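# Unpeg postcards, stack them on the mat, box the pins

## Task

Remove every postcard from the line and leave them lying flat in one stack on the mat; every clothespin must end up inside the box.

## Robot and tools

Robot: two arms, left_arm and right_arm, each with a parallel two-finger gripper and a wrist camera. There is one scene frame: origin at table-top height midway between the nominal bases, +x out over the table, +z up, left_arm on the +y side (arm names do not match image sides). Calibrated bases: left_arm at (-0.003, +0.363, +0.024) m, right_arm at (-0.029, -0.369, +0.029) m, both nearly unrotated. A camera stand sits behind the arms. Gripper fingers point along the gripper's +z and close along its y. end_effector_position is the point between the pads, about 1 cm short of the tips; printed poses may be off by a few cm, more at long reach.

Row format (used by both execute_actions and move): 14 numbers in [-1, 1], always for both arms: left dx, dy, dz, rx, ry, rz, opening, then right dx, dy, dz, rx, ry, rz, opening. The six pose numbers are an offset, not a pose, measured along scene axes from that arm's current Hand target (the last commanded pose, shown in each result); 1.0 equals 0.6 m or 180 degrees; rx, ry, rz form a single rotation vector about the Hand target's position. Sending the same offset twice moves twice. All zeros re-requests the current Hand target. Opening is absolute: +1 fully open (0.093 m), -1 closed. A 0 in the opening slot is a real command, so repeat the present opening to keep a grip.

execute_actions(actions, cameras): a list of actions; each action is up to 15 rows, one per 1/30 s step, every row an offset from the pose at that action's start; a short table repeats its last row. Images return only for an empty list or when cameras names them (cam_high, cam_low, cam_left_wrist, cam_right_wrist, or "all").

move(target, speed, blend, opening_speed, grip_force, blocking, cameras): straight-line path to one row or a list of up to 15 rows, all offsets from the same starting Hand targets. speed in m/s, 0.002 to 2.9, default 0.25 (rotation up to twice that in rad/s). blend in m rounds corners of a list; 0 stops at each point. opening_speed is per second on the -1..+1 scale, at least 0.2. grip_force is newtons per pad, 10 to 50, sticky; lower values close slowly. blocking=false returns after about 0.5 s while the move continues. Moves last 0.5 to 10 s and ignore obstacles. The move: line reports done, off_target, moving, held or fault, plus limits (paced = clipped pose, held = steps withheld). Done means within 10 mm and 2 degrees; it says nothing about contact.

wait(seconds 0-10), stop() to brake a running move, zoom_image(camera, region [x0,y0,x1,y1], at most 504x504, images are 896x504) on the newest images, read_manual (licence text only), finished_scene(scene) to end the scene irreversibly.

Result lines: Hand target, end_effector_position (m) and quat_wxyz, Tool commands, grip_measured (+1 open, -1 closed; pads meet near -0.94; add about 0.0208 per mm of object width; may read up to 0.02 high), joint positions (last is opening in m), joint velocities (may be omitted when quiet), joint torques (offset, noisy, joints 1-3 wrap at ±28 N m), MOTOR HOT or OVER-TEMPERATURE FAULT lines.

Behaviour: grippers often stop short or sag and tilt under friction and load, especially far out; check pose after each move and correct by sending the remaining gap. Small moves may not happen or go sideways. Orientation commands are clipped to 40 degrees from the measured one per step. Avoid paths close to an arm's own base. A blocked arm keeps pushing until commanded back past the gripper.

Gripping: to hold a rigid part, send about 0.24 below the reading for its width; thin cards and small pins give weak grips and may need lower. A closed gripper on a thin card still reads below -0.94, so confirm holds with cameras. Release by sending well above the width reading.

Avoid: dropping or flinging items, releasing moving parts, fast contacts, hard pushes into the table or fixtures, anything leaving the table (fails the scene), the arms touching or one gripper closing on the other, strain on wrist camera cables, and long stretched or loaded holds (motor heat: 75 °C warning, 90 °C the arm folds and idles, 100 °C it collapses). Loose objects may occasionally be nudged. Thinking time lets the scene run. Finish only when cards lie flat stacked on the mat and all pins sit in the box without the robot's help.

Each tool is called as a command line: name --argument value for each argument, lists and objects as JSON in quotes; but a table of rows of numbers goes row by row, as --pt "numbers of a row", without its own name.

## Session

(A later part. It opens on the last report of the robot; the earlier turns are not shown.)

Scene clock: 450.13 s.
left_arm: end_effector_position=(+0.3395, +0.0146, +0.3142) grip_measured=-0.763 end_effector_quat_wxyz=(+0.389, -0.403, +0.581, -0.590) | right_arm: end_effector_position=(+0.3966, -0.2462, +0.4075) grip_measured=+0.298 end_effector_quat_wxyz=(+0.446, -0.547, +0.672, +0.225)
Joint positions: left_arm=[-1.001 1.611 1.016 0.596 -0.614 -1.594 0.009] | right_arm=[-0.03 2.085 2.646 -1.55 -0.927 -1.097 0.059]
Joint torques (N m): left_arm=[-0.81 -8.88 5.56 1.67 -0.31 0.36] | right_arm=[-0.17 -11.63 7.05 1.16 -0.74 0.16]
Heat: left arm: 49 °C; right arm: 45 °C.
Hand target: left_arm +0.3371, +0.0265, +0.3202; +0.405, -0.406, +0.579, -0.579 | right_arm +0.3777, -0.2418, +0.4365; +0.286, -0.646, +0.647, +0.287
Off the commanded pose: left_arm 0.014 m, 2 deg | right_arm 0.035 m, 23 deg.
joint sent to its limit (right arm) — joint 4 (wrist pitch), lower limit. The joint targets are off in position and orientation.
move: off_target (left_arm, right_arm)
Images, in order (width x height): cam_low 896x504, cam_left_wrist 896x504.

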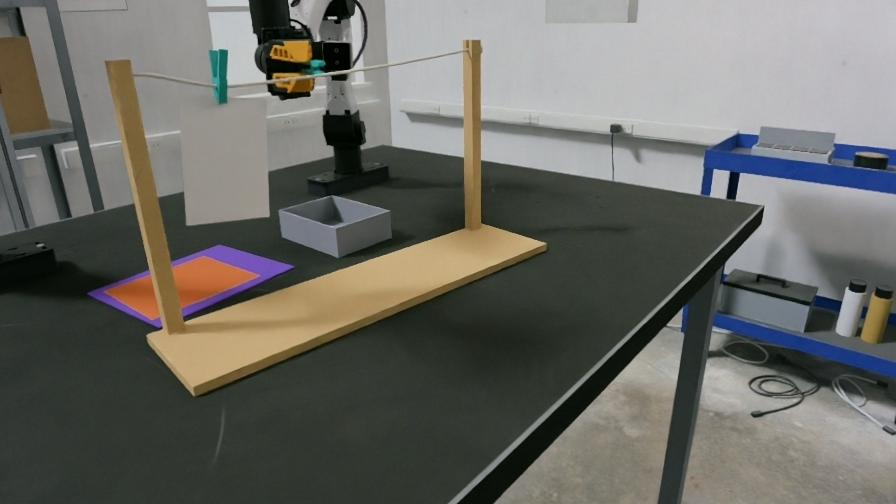

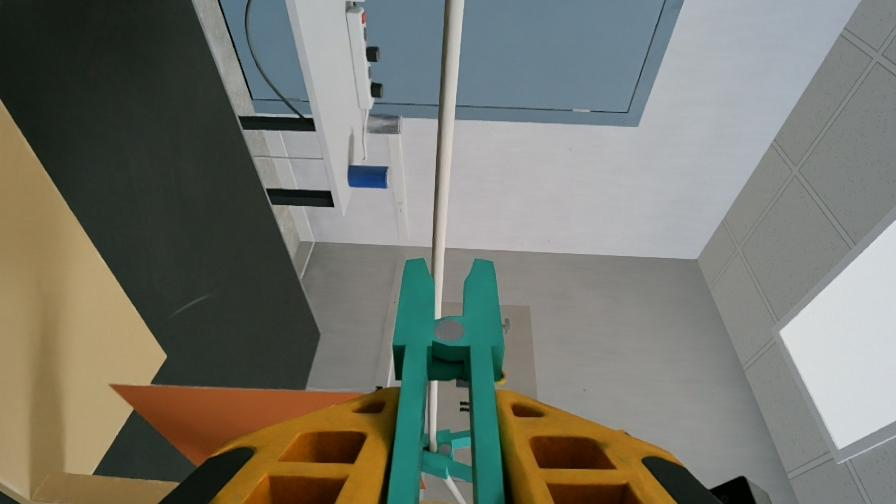

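move --pt "-0.08 0.1 0.03 0 0 0 -0.85 0 0 0 0 0 0 0.3" --pt "-0.157 0.154 -0.14 0.5387 -0.0239 -0.3647 -0.85 0 0 0 0 0 0 0.3" --speed 0.35 --blend '[0.03,0]' --cameras '["cam_left_wrist","cam_high","cam_right_wrist"]'

Scene clock: 454.67 s.
left_arm: end_effector_position=(+0.2391, +0.1189, +0.2228) grip_measured=-0.763 end_effector_quat_wxyz=(+0.229, +0.365, +0.896, -0.106) | right_arm: end_effector_position=(+0.3966, -0.2462, +0.4075) grip_measured=+0.298 end_effector_quat_wxyz=(+0.446, -0.547, +0.672, +0.225)
Joint positions: left_arm=[-0.788 1.403 1.306 -0.964 0.019 -0.014 0.009] | right_arm=[-0.03 2.085 2.646 -1.55 -0.927 -1.097 0.059]
Joint torques (N m): left_arm=[-0.92 -3.64 10.33 0.96 -0.15 0.23] | right_arm=[-0.09 -11.62 7.08 1.15 -0.74 0.16]
Heat: left arm: 48 °C; right arm: 45 °C.
Hand target: left_arm +0.2429, +0.1189, +0.2362; +0.239, +0.370, +0.892, -0.100 | right_arm +0.3777, -0.2418, +0.4365; +0.286, -0.646, +0.647, +0.287
Off the commanded pose: left_arm 0.014 m, 2 deg | right_arm 0.035 m, 23 deg.
joint sent to its limit (right arm) — joint 4 (wrist pitch), lower limit. The joint targets are off in position and orientation.
move: off_target (left_arm, right_arm)
Images, in order (width x height): cam_high 896x504, cam_left_wrist 896x504, cam_right_wrist 896x504.

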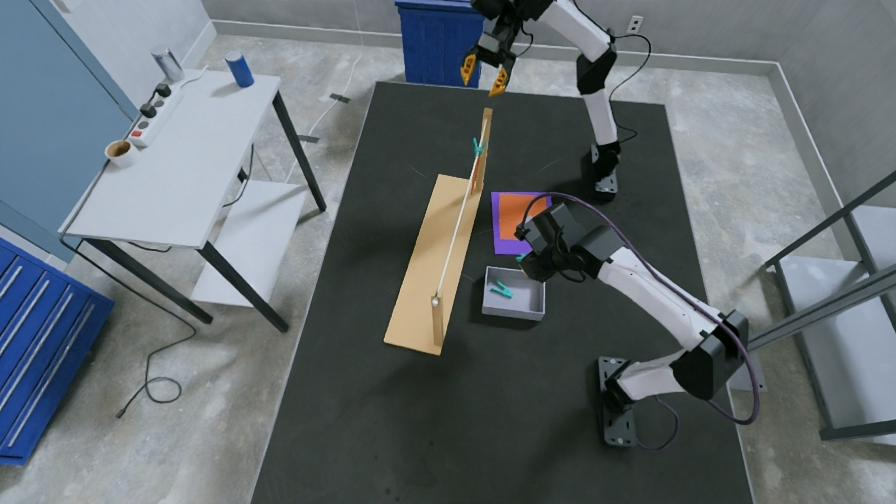

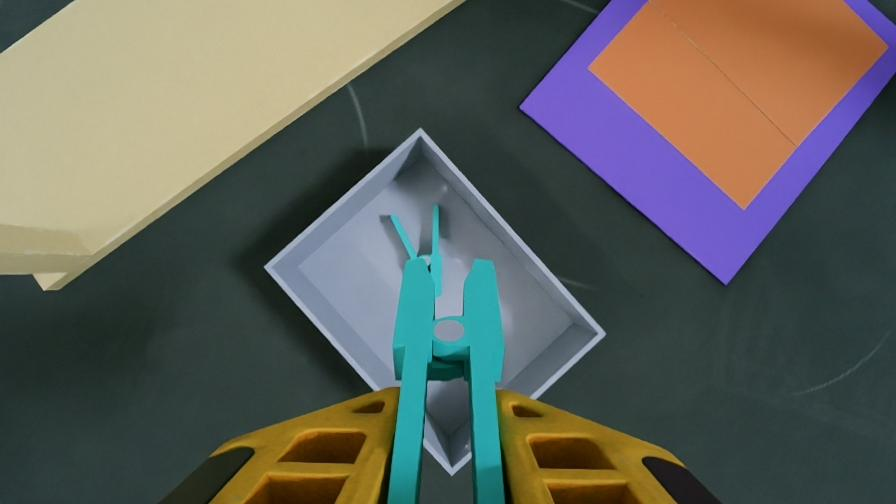

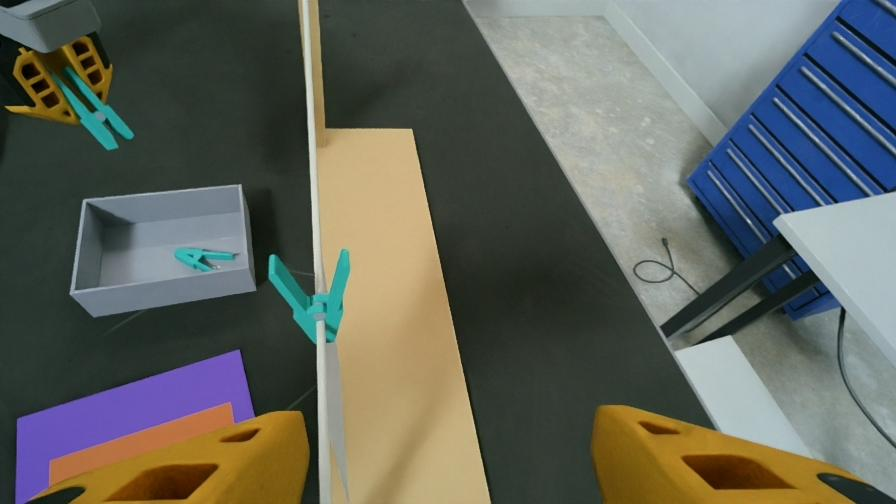

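move --target '[0,0,-0.235,0,0,0,-0.85,0,0,0,0,0,0,0.3]' --speed 0.15 --cameras '["all"]'

Scene clock: 457.43 s.
left_arm: end_effector_position=(+0.2336, +0.1243, +0.0931) grip_measured=-0.763 end_effector_quat_wxyz=(+0.213, +0.366, +0.900, -0.100) | right_arm: end_effector_position=(+0.3966, -0.2462, +0.4075) grip_measured=+0.298 end_effector_quat_wxyz=(+0.446, -0.547, +0.672, +0.225)
Joint positions: left_arm=[-0.788 1.458 0.846 -0.484 0.019 -0.014 0.009] | right_arm=[-0.03 2.085 2.646 -1.55 -0.927 -1.097 0.059]
Joint torques (N m): left_arm=[-0.96 -3.7 5.26 1.76 -0.15 0.22] | right_arm=[-0.16 -11.63 7.05 1.15 -0.75 0.16]
Heat: left arm: 48 °C; right arm: 45 °C.
Hand target: left_arm +0.2429, +0.1189, +0.0952; +0.239, +0.370, +0.892, -0.100 | right_arm +0.3777, -0.2418, +0.4365; +0.286, -0.646, +0.647, +0.287
Off the commanded pose: left_arm 0.011 m, 3 deg | right_arm 0.035 m, 23 deg.
joint sent to its limit (right arm) — joint 4 (wrist pitch), lower limit. The joint targets are off in position and orientation.
move: off_target (left_arm, right_arm)

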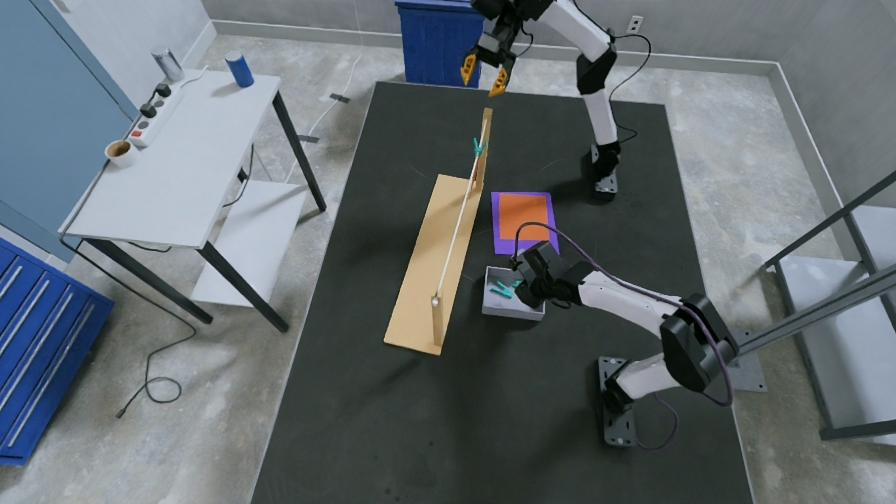

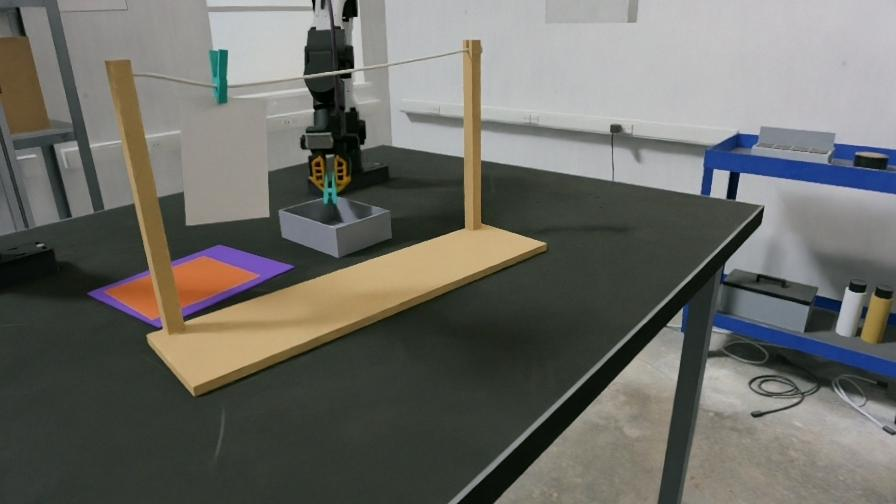

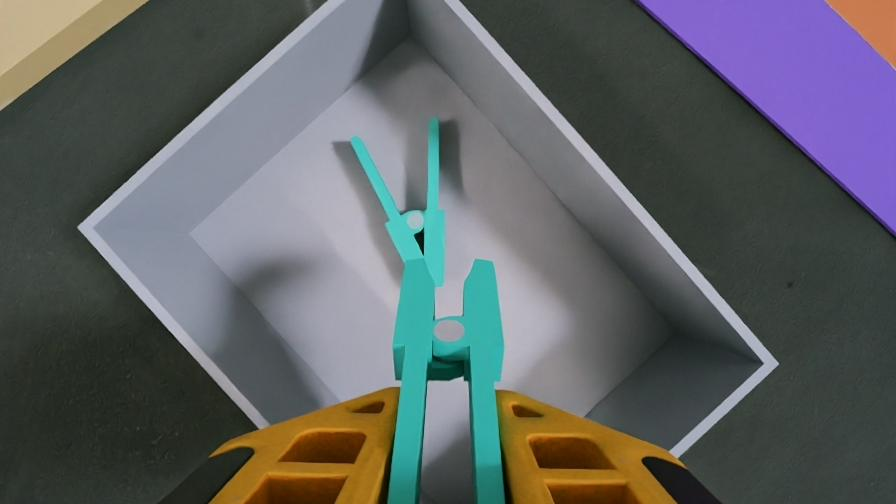

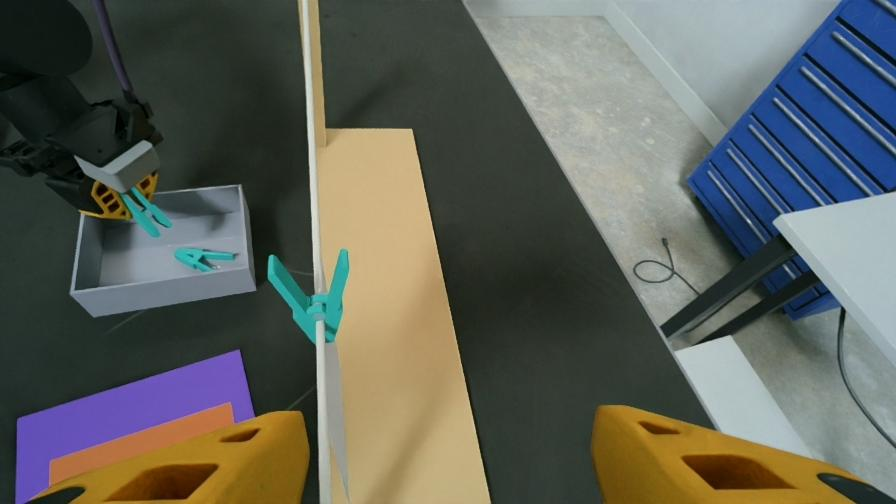

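move --pt "0 0 -0.04 0 0 0 -0.85 0 0 0 0 0 0 0.3" --pt "0 0 -0.04 0 0 0 0.1 0 0 0 0 0 0 0.3" --pt "0 0 0.2 0 0 0 0.1 0 0 0 0 0 0 0.3" --speed 0.15 --opening_speed 0.6 --cameras '["cam_left_wrist","cam_right_wrist","cam_low"]'

Scene clock: 463.10 s.
left_arm: end_effector_position=(+0.2403, +0.1177, +0.1961) grip_measured=+0.098 end_effector_quat_wxyz=(+0.221, +0.365, +0.898, -0.103) | right_arm: end_effector_position=(+0.3966, -0.2462, +0.4075) grip_measured=+0.298 end_effector_quat_wxyz=(+0.446, -0.547, +0.672, +0.225)
Joint positions: left_arm=[-0.788 1.415 1.219 -0.883 0.019 -0.014 0.05] | right_arm=[-0.03 2.085 2.646 -1.55 -0.927 -1.097 0.059]
Joint torques (N m): left_arm=[-0.91 -5.64 9.87 0.94 -0.14 0.23] | right_arm=[-0.18 -11.63 7.06 1.14 -0.76 0.15]
Heat: left arm: 48 °C; right arm: 45 °C.
Hand target: left_arm +0.2429, +0.1189, +0.2152; +0.239, +0.370, +0.892, -0.100 | right_arm +0.3777, -0.2418, +0.4365; +0.286, -0.646, +0.647, +0.287
Off the commanded pose: left_arm 0.019 m, 2 deg | right_arm 0.035 m, 23 deg.
joint sent to its limit (right arm) — joint 4 (wrist pitch), lower limit. The joint targets are off in position and orientation.
move: off_target (left_arm, right_arm); target 2's new opening was sent with left_arm's hand 0.011 m and 3 deg from that target
Images, in order (width x height): cam_low 896x504, cam_left_wrist 896x504, cam_right_wrist 896x504.

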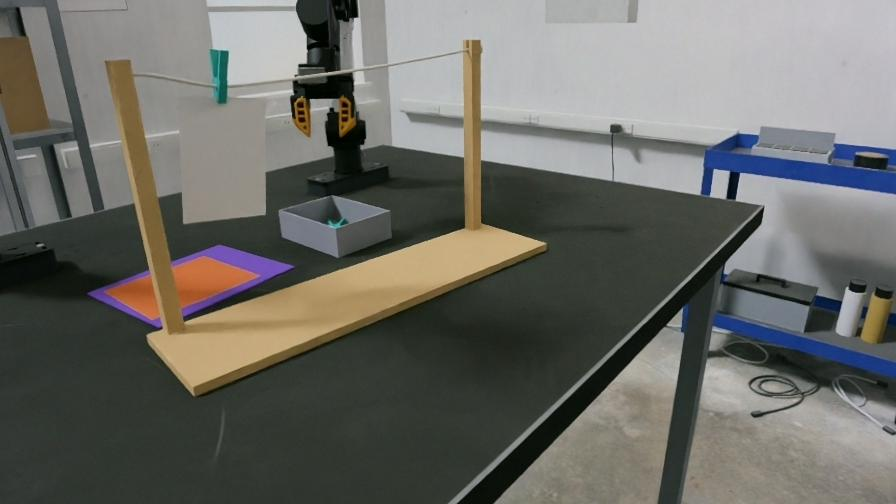

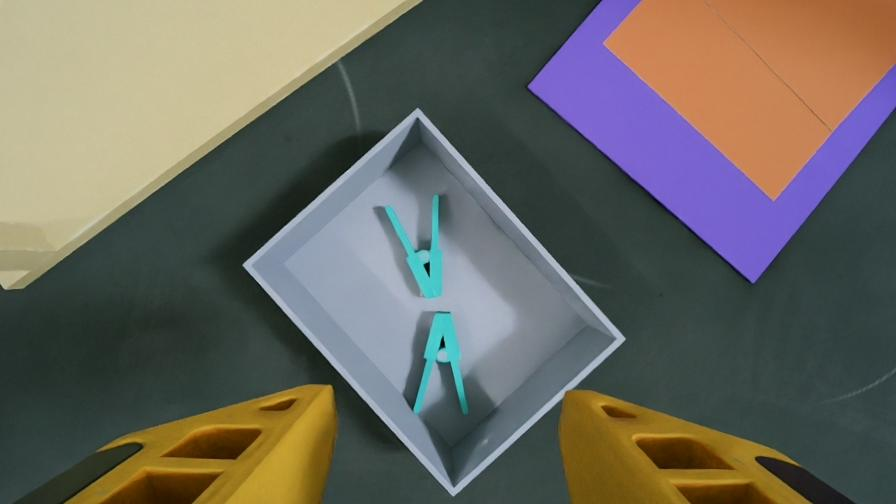

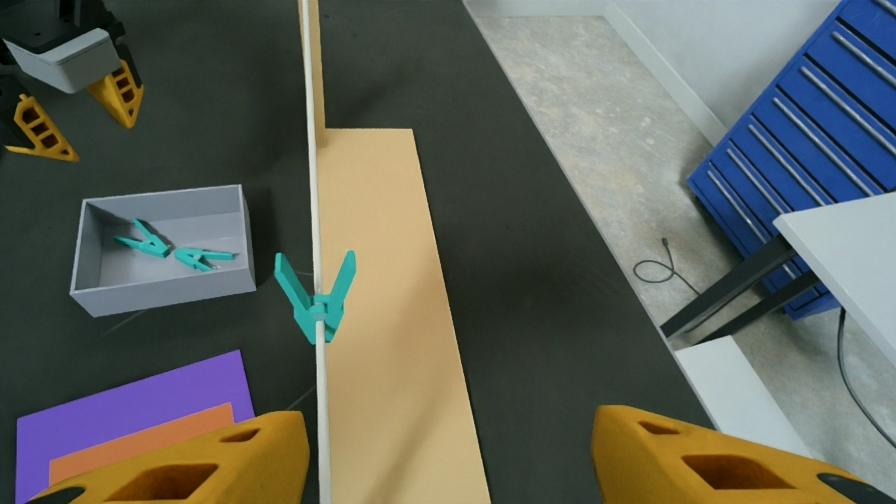

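move --pt "0.03 -0.08 0.0 -0.17 -0.075 -0.106 -0.1 0 0 0 0 0 0 0.3" --pt "0.095 -0.19 -0.04 -0.338 -0.147 -0.2116 -0.1 0 0 0 0 0 0 0.3" --speed 0.2 --blend 0.03 --cameras '["all"]'

Scene clock: 468.40 s.
left_arm: end_effector_position=(+0.2900, +0.0063, +0.1698) grip_measured=-0.098 end_effector_quat_wxyz=(+0.490, +0.465, +0.523, -0.520) | right_arm: end_effector_position=(+0.3966, -0.2462, +0.4075) grip_measured=+0.298 end_effector_quat_wxyz=(+0.446, -0.547, +0.672, +0.225)
Joint positions: left_arm=[-0.587 2.018 0.777 1.277 0.961 -0.117 0.041] | right_arm=[-0.03 2.085 2.646 -1.55 -0.927 -1.097 0.059]
Joint torques (N m): left_arm=[-0.09 -6.22 7.24 2.48 0 0.03] | right_arm=[-0.16 -11.64 7.06 1.14 -0.74 0.15]
Heat: left arm: 47 °C; right arm: 46 °C.
Hand target: left_arm +0.2999, +0.0049, +0.1912; +0.530, +0.469, +0.486, -0.512 | right_arm +0.3777, -0.2418, +0.4365; +0.286, -0.646, +0.647, +0.287
Off the commanded pose: left_arm 0.024 m, 6 deg | right_arm 0.035 m, 23 deg.
joint sent to its limit (right arm) — joint 4 (wrist pitch), lower limit. The joint targets are off in position and orientation.
move: off_target (left_arm, right_arm)

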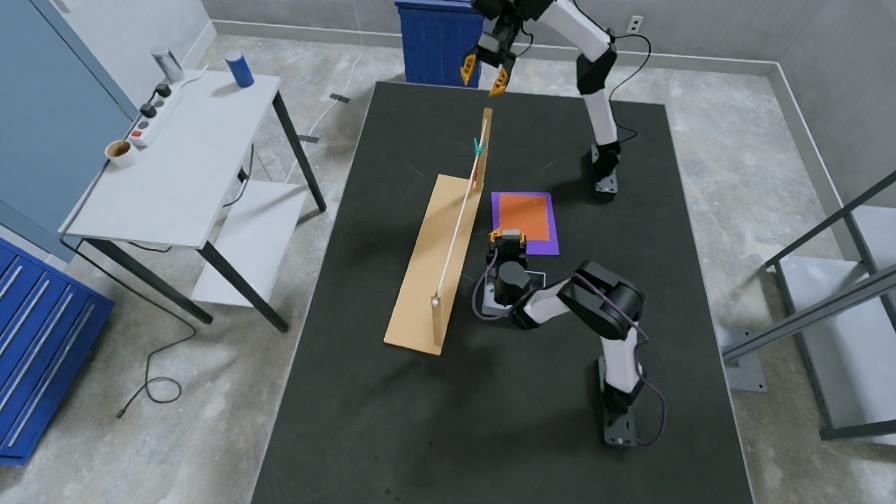

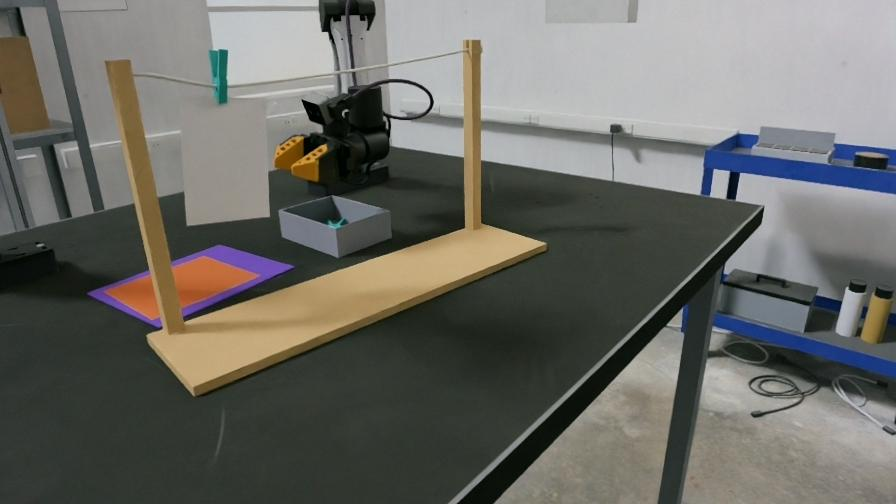

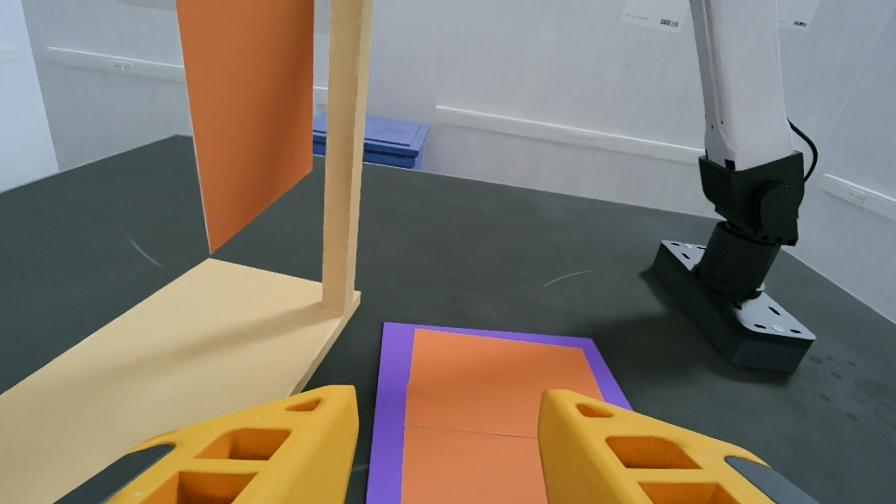

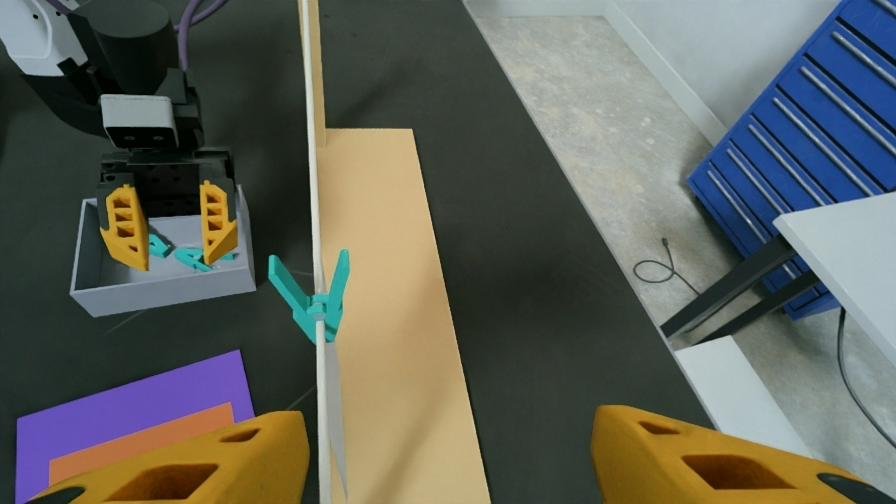

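move --target '[0.153,0,0.01,0,0,0,-0.1,0,0,0,0,0,0,0.3]' --speed 0.12 --cameras '["all"]'

Scene clock: 470.30 s.
left_arm: end_effector_position=(+0.3829, +0.0065, +0.1934) grip_measured=-0.098 end_effector_quat_wxyz=(+0.532, +0.469, +0.485, -0.512) | right_arm: end_effector_position=(+0.3966, -0.2462, +0.4075) grip_measured=+0.298 end_effector_quat_wxyz=(+0.446, -0.547, +0.672, +0.225)
Joint positions: left_arm=[-0.468 2.217 1.159 1.245 1.065 -0.16 0.041] | right_arm=[-0.03 2.085 2.646 -1.55 -0.927 -1.097 0.059]
Joint torques (N m): left_arm=[0.18 -7.88 8.34 1.25 -0.01 -0.02] | right_arm=[-0.2 -11.6 7.06 1.15 -0.74 0.15]
Heat: left arm: 47 °C; right arm: 46 °C.
Hand target: left_arm +0.3917, +0.0049, +0.1972; +0.530, +0.469, +0.486, -0.512 | right_arm +0.3777, -0.2418, +0.4365; +0.286, -0.646, +0.647, +0.287
Off the commanded pose: left_arm 0.010 m, 0 deg | right_arm 0.035 m, 23 deg.
joint sent to its limit (right arm) — joint 4 (wrist pitch), lower limit. The joint targets are off in position and orientation.
move: off_target (right_arm)

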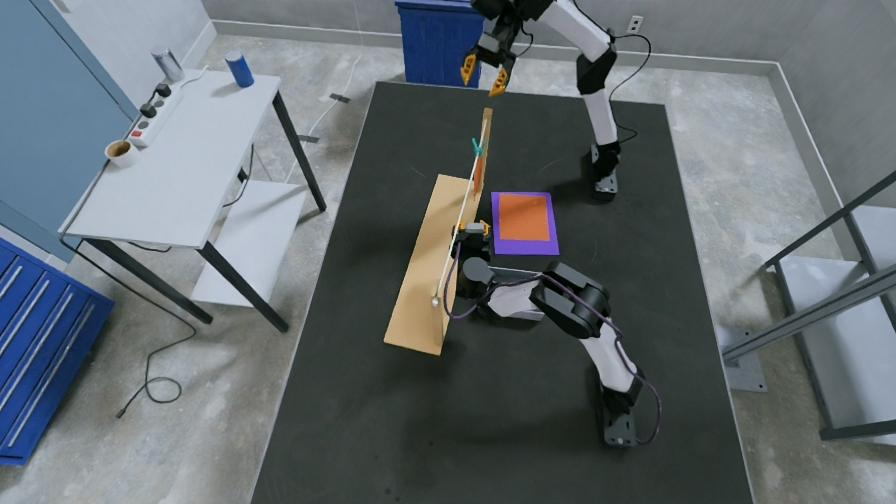

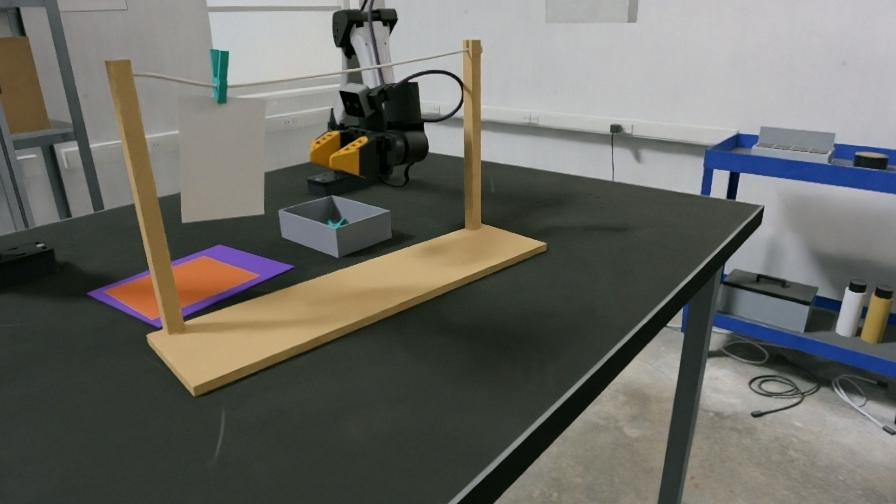

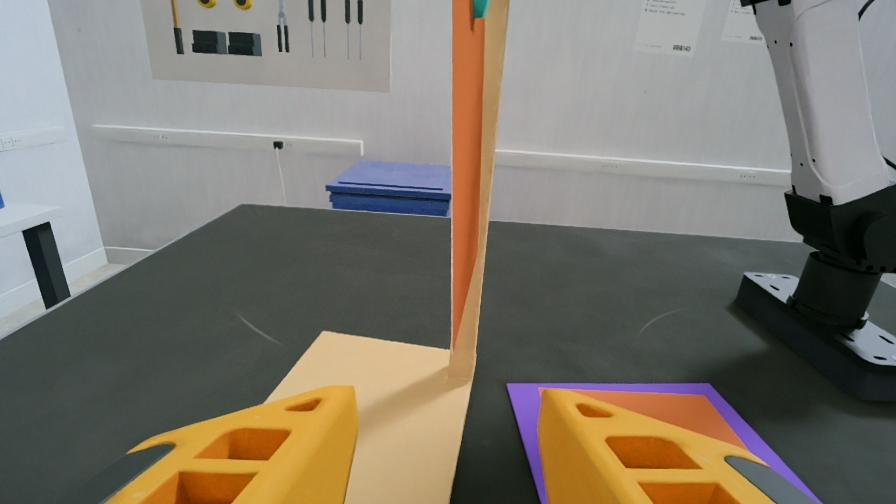

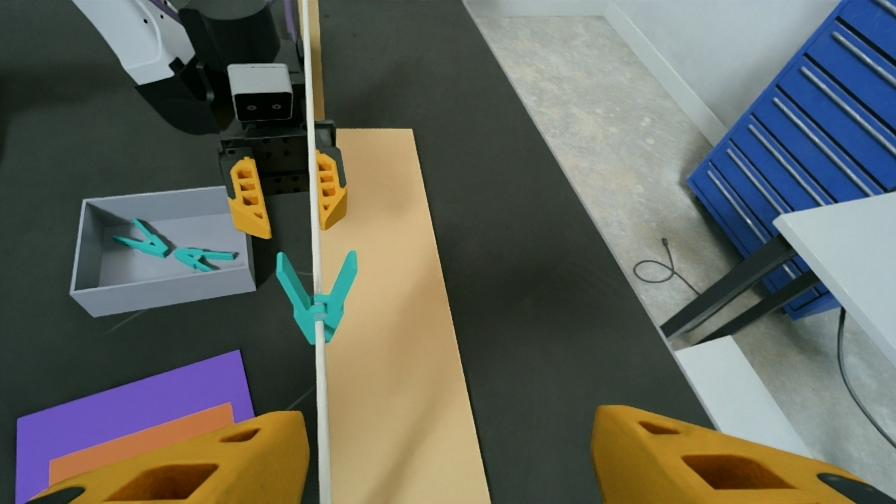

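move --target '[0,-0.085,-0.06,0,0,0,-0.1,0,0,0,0,0,0,0.3]' --speed 0.08 --cameras '["cam_left_wrist","cam_low","cam_right_wrist"]'

Scene clock: 472.10 s.
left_arm: end_effector_position=(+0.3800, -0.0429, +0.1569) grip_measured=-0.098 end_effector_quat_wxyz=(+0.516, +0.470, +0.488, -0.525) | right_arm: end_effector_position=(+0.3966, -0.2462, +0.4075) grip_measured=+0.298 end_effector_quat_wxyz=(+0.446, -0.547, +0.672, +0.225)
Joint positions: left_arm=[-0.565 2.374 1.283 1.243 0.996 -0.155 0.041] | right_arm=[-0.03 2.085 2.646 -1.55 -0.927 -1.097 0.059]
Joint torques (N m): left_arm=[-0.69 -8.84 8.13 1.38 -0.31 0.34] | right_arm=[-0.21 -11.56 7.01 1.15 -0.74 0.15]
Heat: left arm: 47 °C; right arm: 46 °C.
Hand target: left_arm +0.3917, -0.0461, +0.1612; +0.530, +0.469, +0.486, -0.512 | right_arm +0.3777, -0.2418, +0.4365; +0.286, -0.646, +0.647, +0.287
Off the commanded pose: left_arm 0.013 m, 2 deg | right_arm 0.035 m, 23 deg.
joint sent to its limit (right arm) — joint 4 (wrist pitch), lower limit. The joint targets are off in position and orientation.
move: off_target (left_arm, right_arm)
Images, in order (width x height): cam_low 896x504, cam_left_wrist 896x504, cam_right_wrist 896x504.

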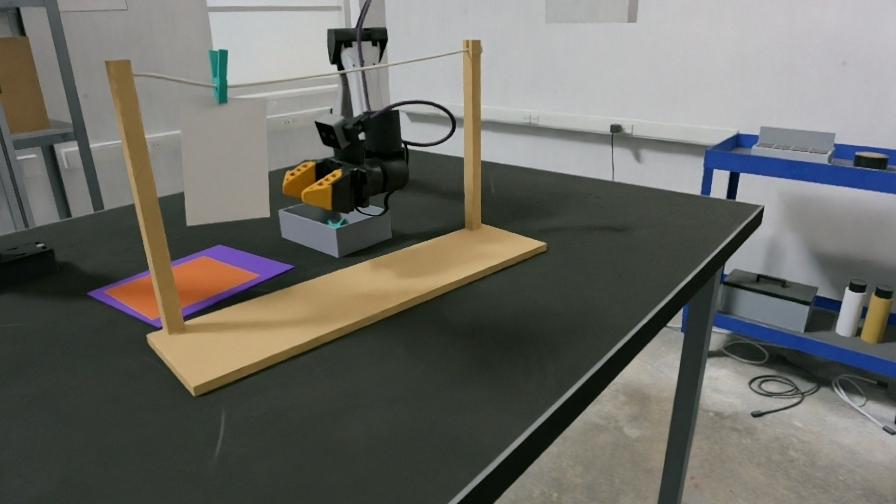

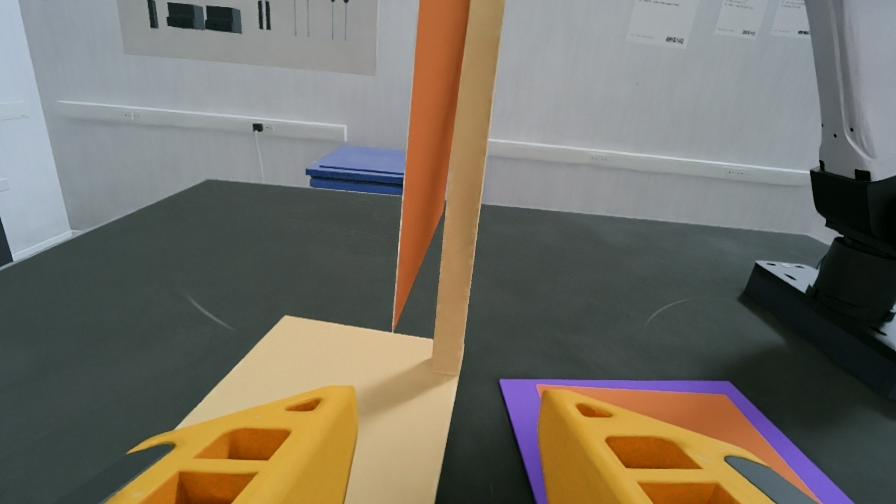

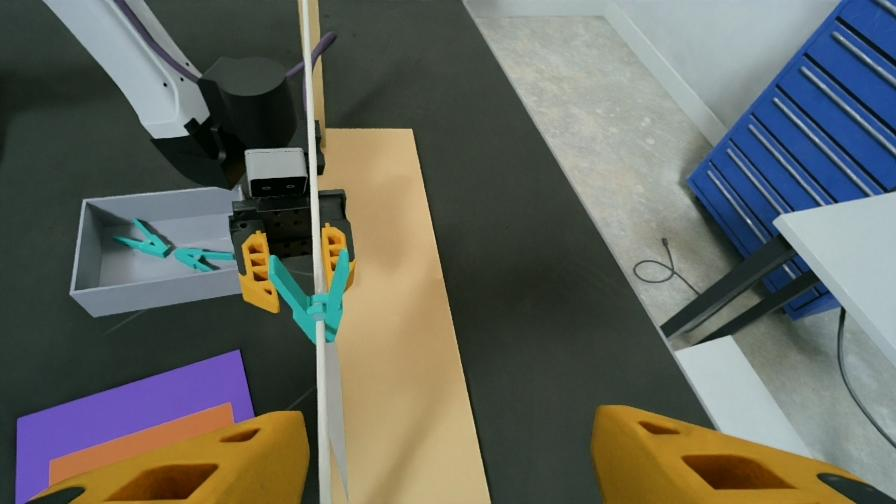

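move --pt "0.02 0.0 0 0 0 0 -0.1 0 0 0 0 0 0 0.3" --pt "0.023 -0.06 0.0 0 0 0 -0.1 0 0 0 0 0 0 0.3" --speed 0.08 --cameras '["cam_left_wrist","cam_low","cam_right_wrist"]'

Scene clock: 474.50 s.
left_arm: end_effector_position=(+0.3931, -0.0790, +0.1567) grip_measured=-0.098 end_effector_quat_wxyz=(+0.516, +0.470, +0.486, -0.525) | right_arm: end_effector_position=(+0.3966, -0.2462, +0.4075) grip_measured=+0.298 end_effector_quat_wxyz=(+0.446, -0.547, +0.672, +0.225)
Joint positions: left_arm=[-0.614 2.455 1.457 1.144 0.949 -0.143 0.041] | right_arm=[-0.03 2.085 2.646 -1.55 -0.927 -1.097 0.059]
Joint torques (N m): left_arm=[-0.35 -9.39 8.81 1.37 -0.29 0.34] | right_arm=[-0.16 -11.6 7.06 1.15 -0.76 0.16]
Heat: left arm: 47 °C; right arm: 46 °C.
Hand target: left_arm +0.4055, -0.0821, +0.1612; +0.530, +0.469, +0.486, -0.512 | right_arm +0.3777, -0.2418, +0.4365; +0.286, -0.646, +0.647, +0.287
Off the commanded pose: left_arm 0.014 m, 2 deg | right_arm 0.035 m, 23 deg.
joint sent to its limit (right arm) — joint 4 (wrist pitch), lower limit. The joint targets are off in position and orientation.
move: off_target (left_arm, right_arm)
Images, in order (width x height): cam_low 896x504, cam_left_wrist 896x504, cam_right_wrist 896x504.

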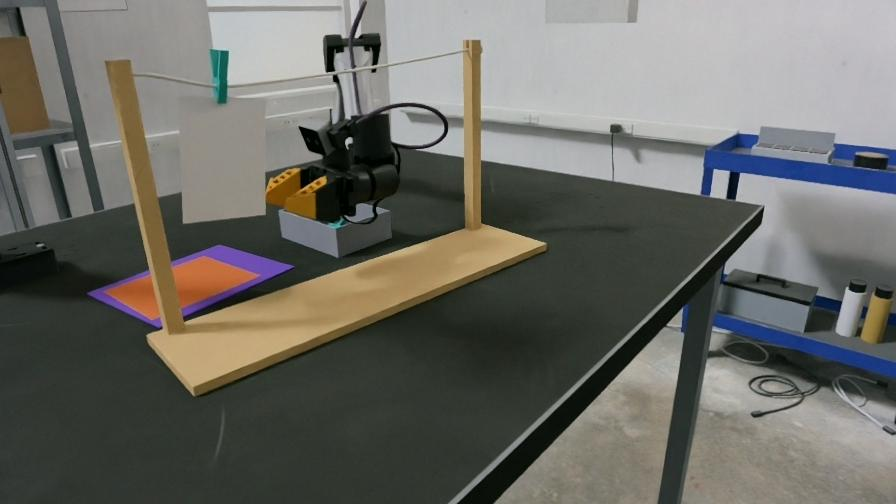

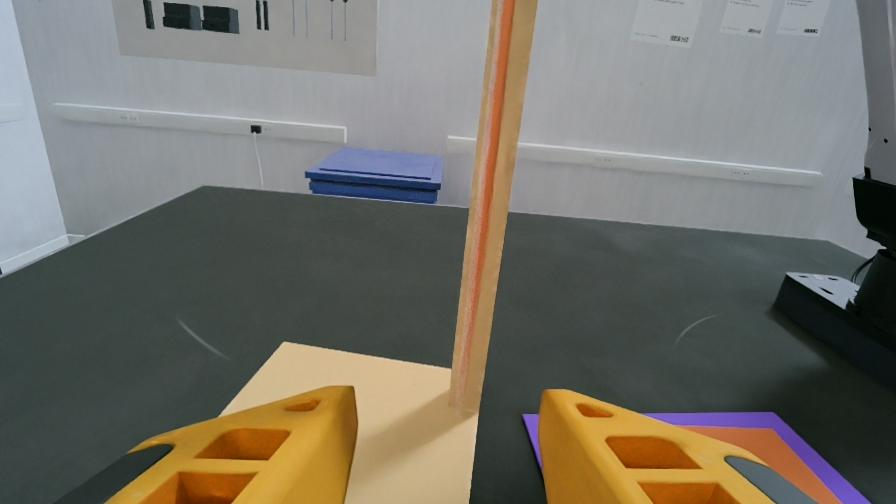

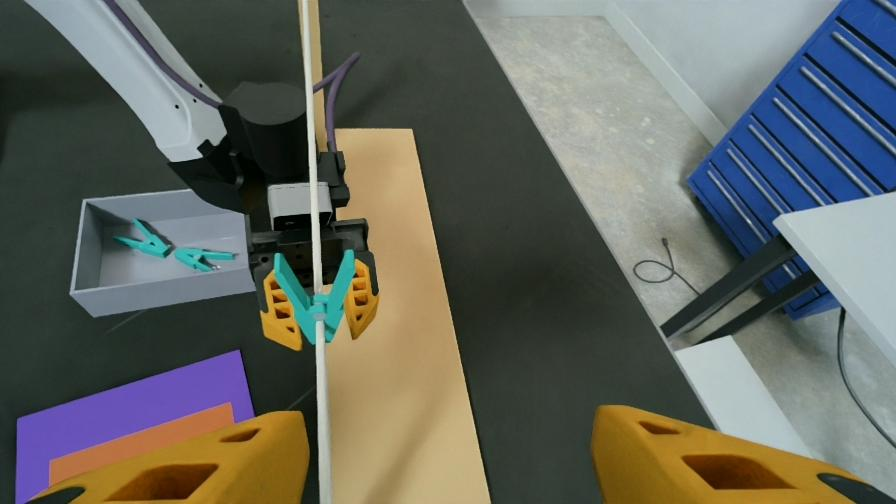

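move --target '[0,-0.075,0,0,0,0,-0.1,0,0,0,0,0,0,0.3]' --speed 0.08 --cameras '["cam_left_wrist","cam_low","cam_right_wrist"]'

Scene clock: 476.20 s.
left_arm: end_effector_position=(+0.3933, -0.1239, +0.1563) grip_measured=-0.098 end_effector_quat_wxyz=(+0.516, +0.470, +0.486, -0.525) | right_arm: end_effector_position=(+0.3966, -0.2462, +0.4075) grip_measured=+0.298 end_effector_quat_wxyz=(+0.446, -0.547, +0.672, +0.225)
Joint positions: left_arm=[-0.686 2.533 1.624 1.042 0.878 -0.128 0.041] | right_arm=[-0.03 2.085 2.646 -1.55 -0.927 -1.097 0.059]
Joint torques (N m): left_arm=[-0.36 -9.96 9.26 1.41 -0.29 0.34] | right_arm=[-0.13 -11.58 6.99 1.13 -0.74 0.16]
Heat: left arm: 47 °C; right arm: 46 °C.
Hand target: left_arm +0.4055, -0.1271, +0.1612; +0.530, +0.469, +0.486, -0.512 | right_arm +0.3777, -0.2418, +0.4365; +0.286, -0.646, +0.647, +0.287
Off the commanded pose: left_arm 0.014 m, 2 deg | right_arm 0.035 m, 23 deg.
joint sent to its limit (right arm) — joint 4 (wrist pitch), lower limit. The joint targets are off in position and orientation.
move: off_target (left_arm, right_arm)
Images, in order (width x height): cam_low 896x504, cam_left_wrist 896x504, cam_right_wrist 896x504.

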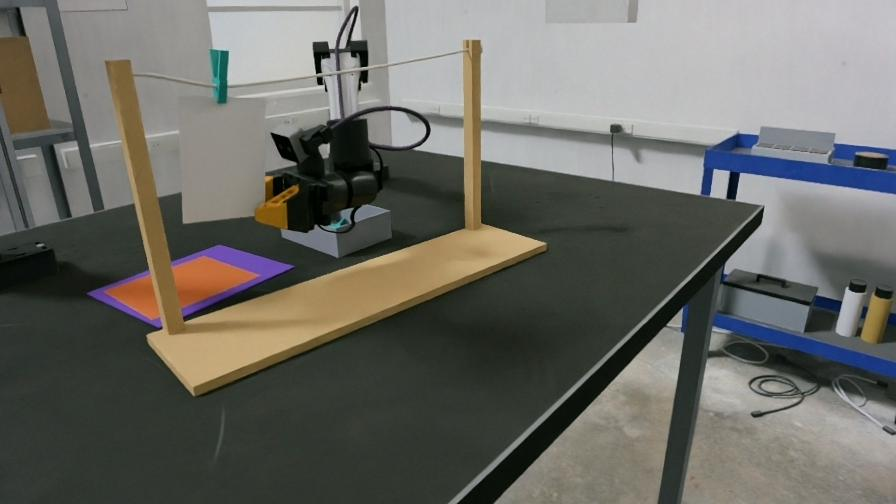

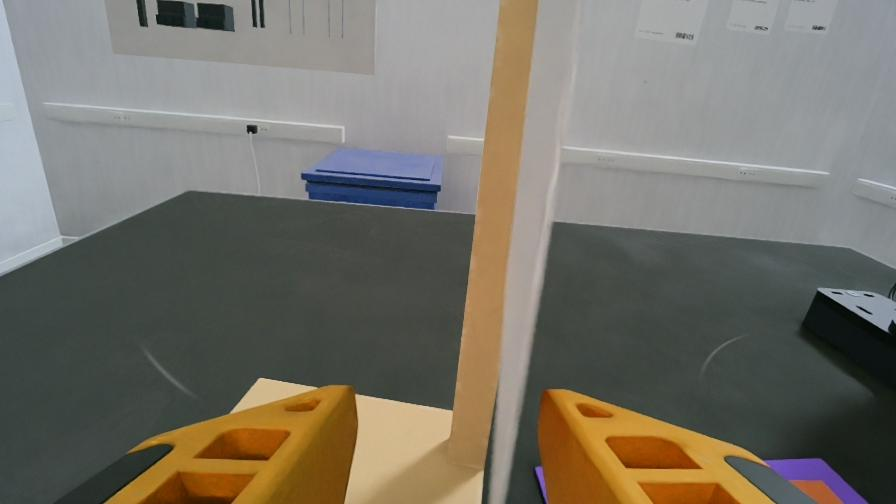

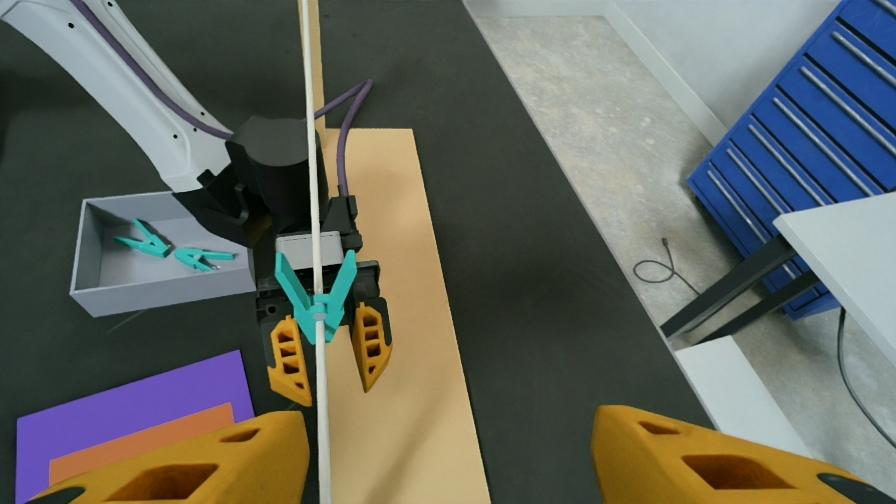

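move --pt "-0.02 0 0 0 0 0 -0.1 0 0 0 0 0 0 0.3" --pt "-0.02 0 0 0 0 0 -1 0 0 0 0 0 0 0.3" --speed 0.08 --opening_speed 0.6 --cameras '["cam_left_wrist","cam_low","cam_right_wrist"]'

Scene clock: 479.40 s.
left_arm: end_effector_position=(+0.3957, -0.1238, +0.1565) grip_measured=-0.978 end_effector_quat_wxyz=(+0.521, +0.468, +0.488, -0.521) | right_arm: end_effector_position=(+0.3966, -0.2462, +0.4075) grip_measured=+0.298 end_effector_quat_wxyz=(+0.446, -0.547, +0.672, +0.225)
Joint positions: left_arm=[-0.686 2.533 1.624 1.042 0.864 -0.123 0] | right_arm=[-0.03 2.085 2.646 -1.55 -0.927 -1.097 0.059]
Joint torques (N m): left_arm=[-0.91 -12.27 4.82 1.67 -0.28 0.32] | right_arm=[-0.2 -11.64 7.09 1.13 -0.74 0.14]
Heat: left arm: 47 °C; right arm: 46 °C.
Hand target: left_arm +0.3935, -0.1271, +0.1612; +0.530, +0.469, +0.486, -0.512 | right_arm +0.3777, -0.2418, +0.4365; +0.286, -0.646, +0.647, +0.287
Off the commanded pose: left_arm 0.006 m, 2 deg | right_arm 0.035 m, 23 deg.
joint sent to its limit (right arm) — joint 4 (wrist pitch), lower limit. The joint targets are off in position and orientation.
move: off_target (right_arm)
Images, in order (width x height): cam_low 896x504, cam_left_wrist 896x504, cam_right_wrist 896x504.

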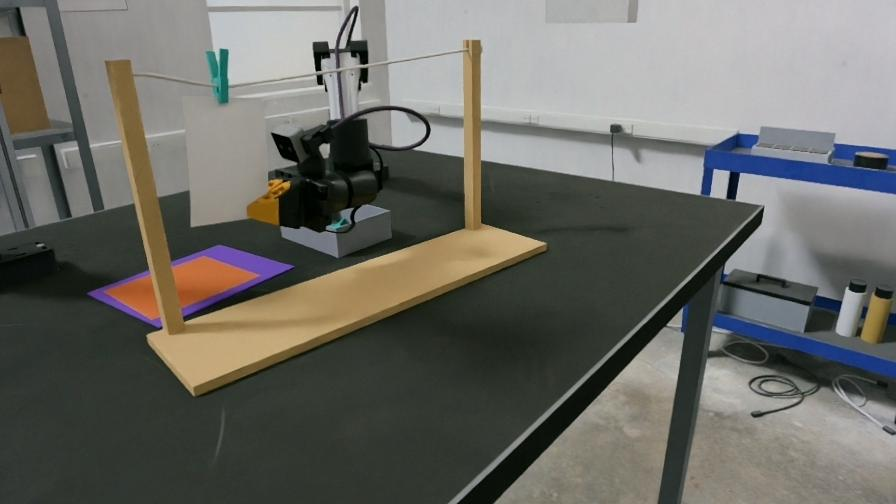

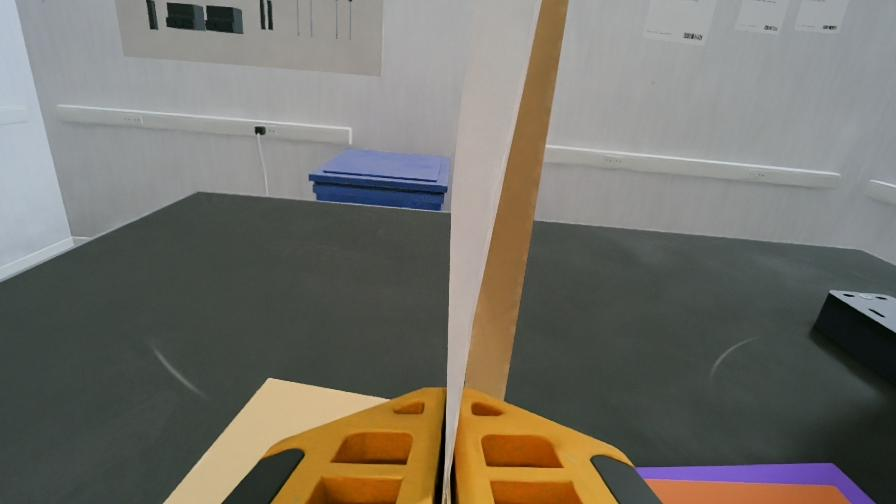

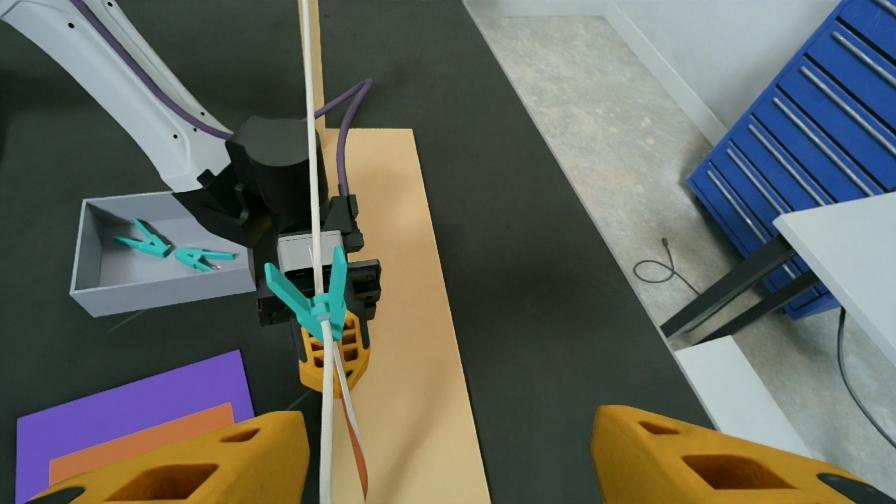

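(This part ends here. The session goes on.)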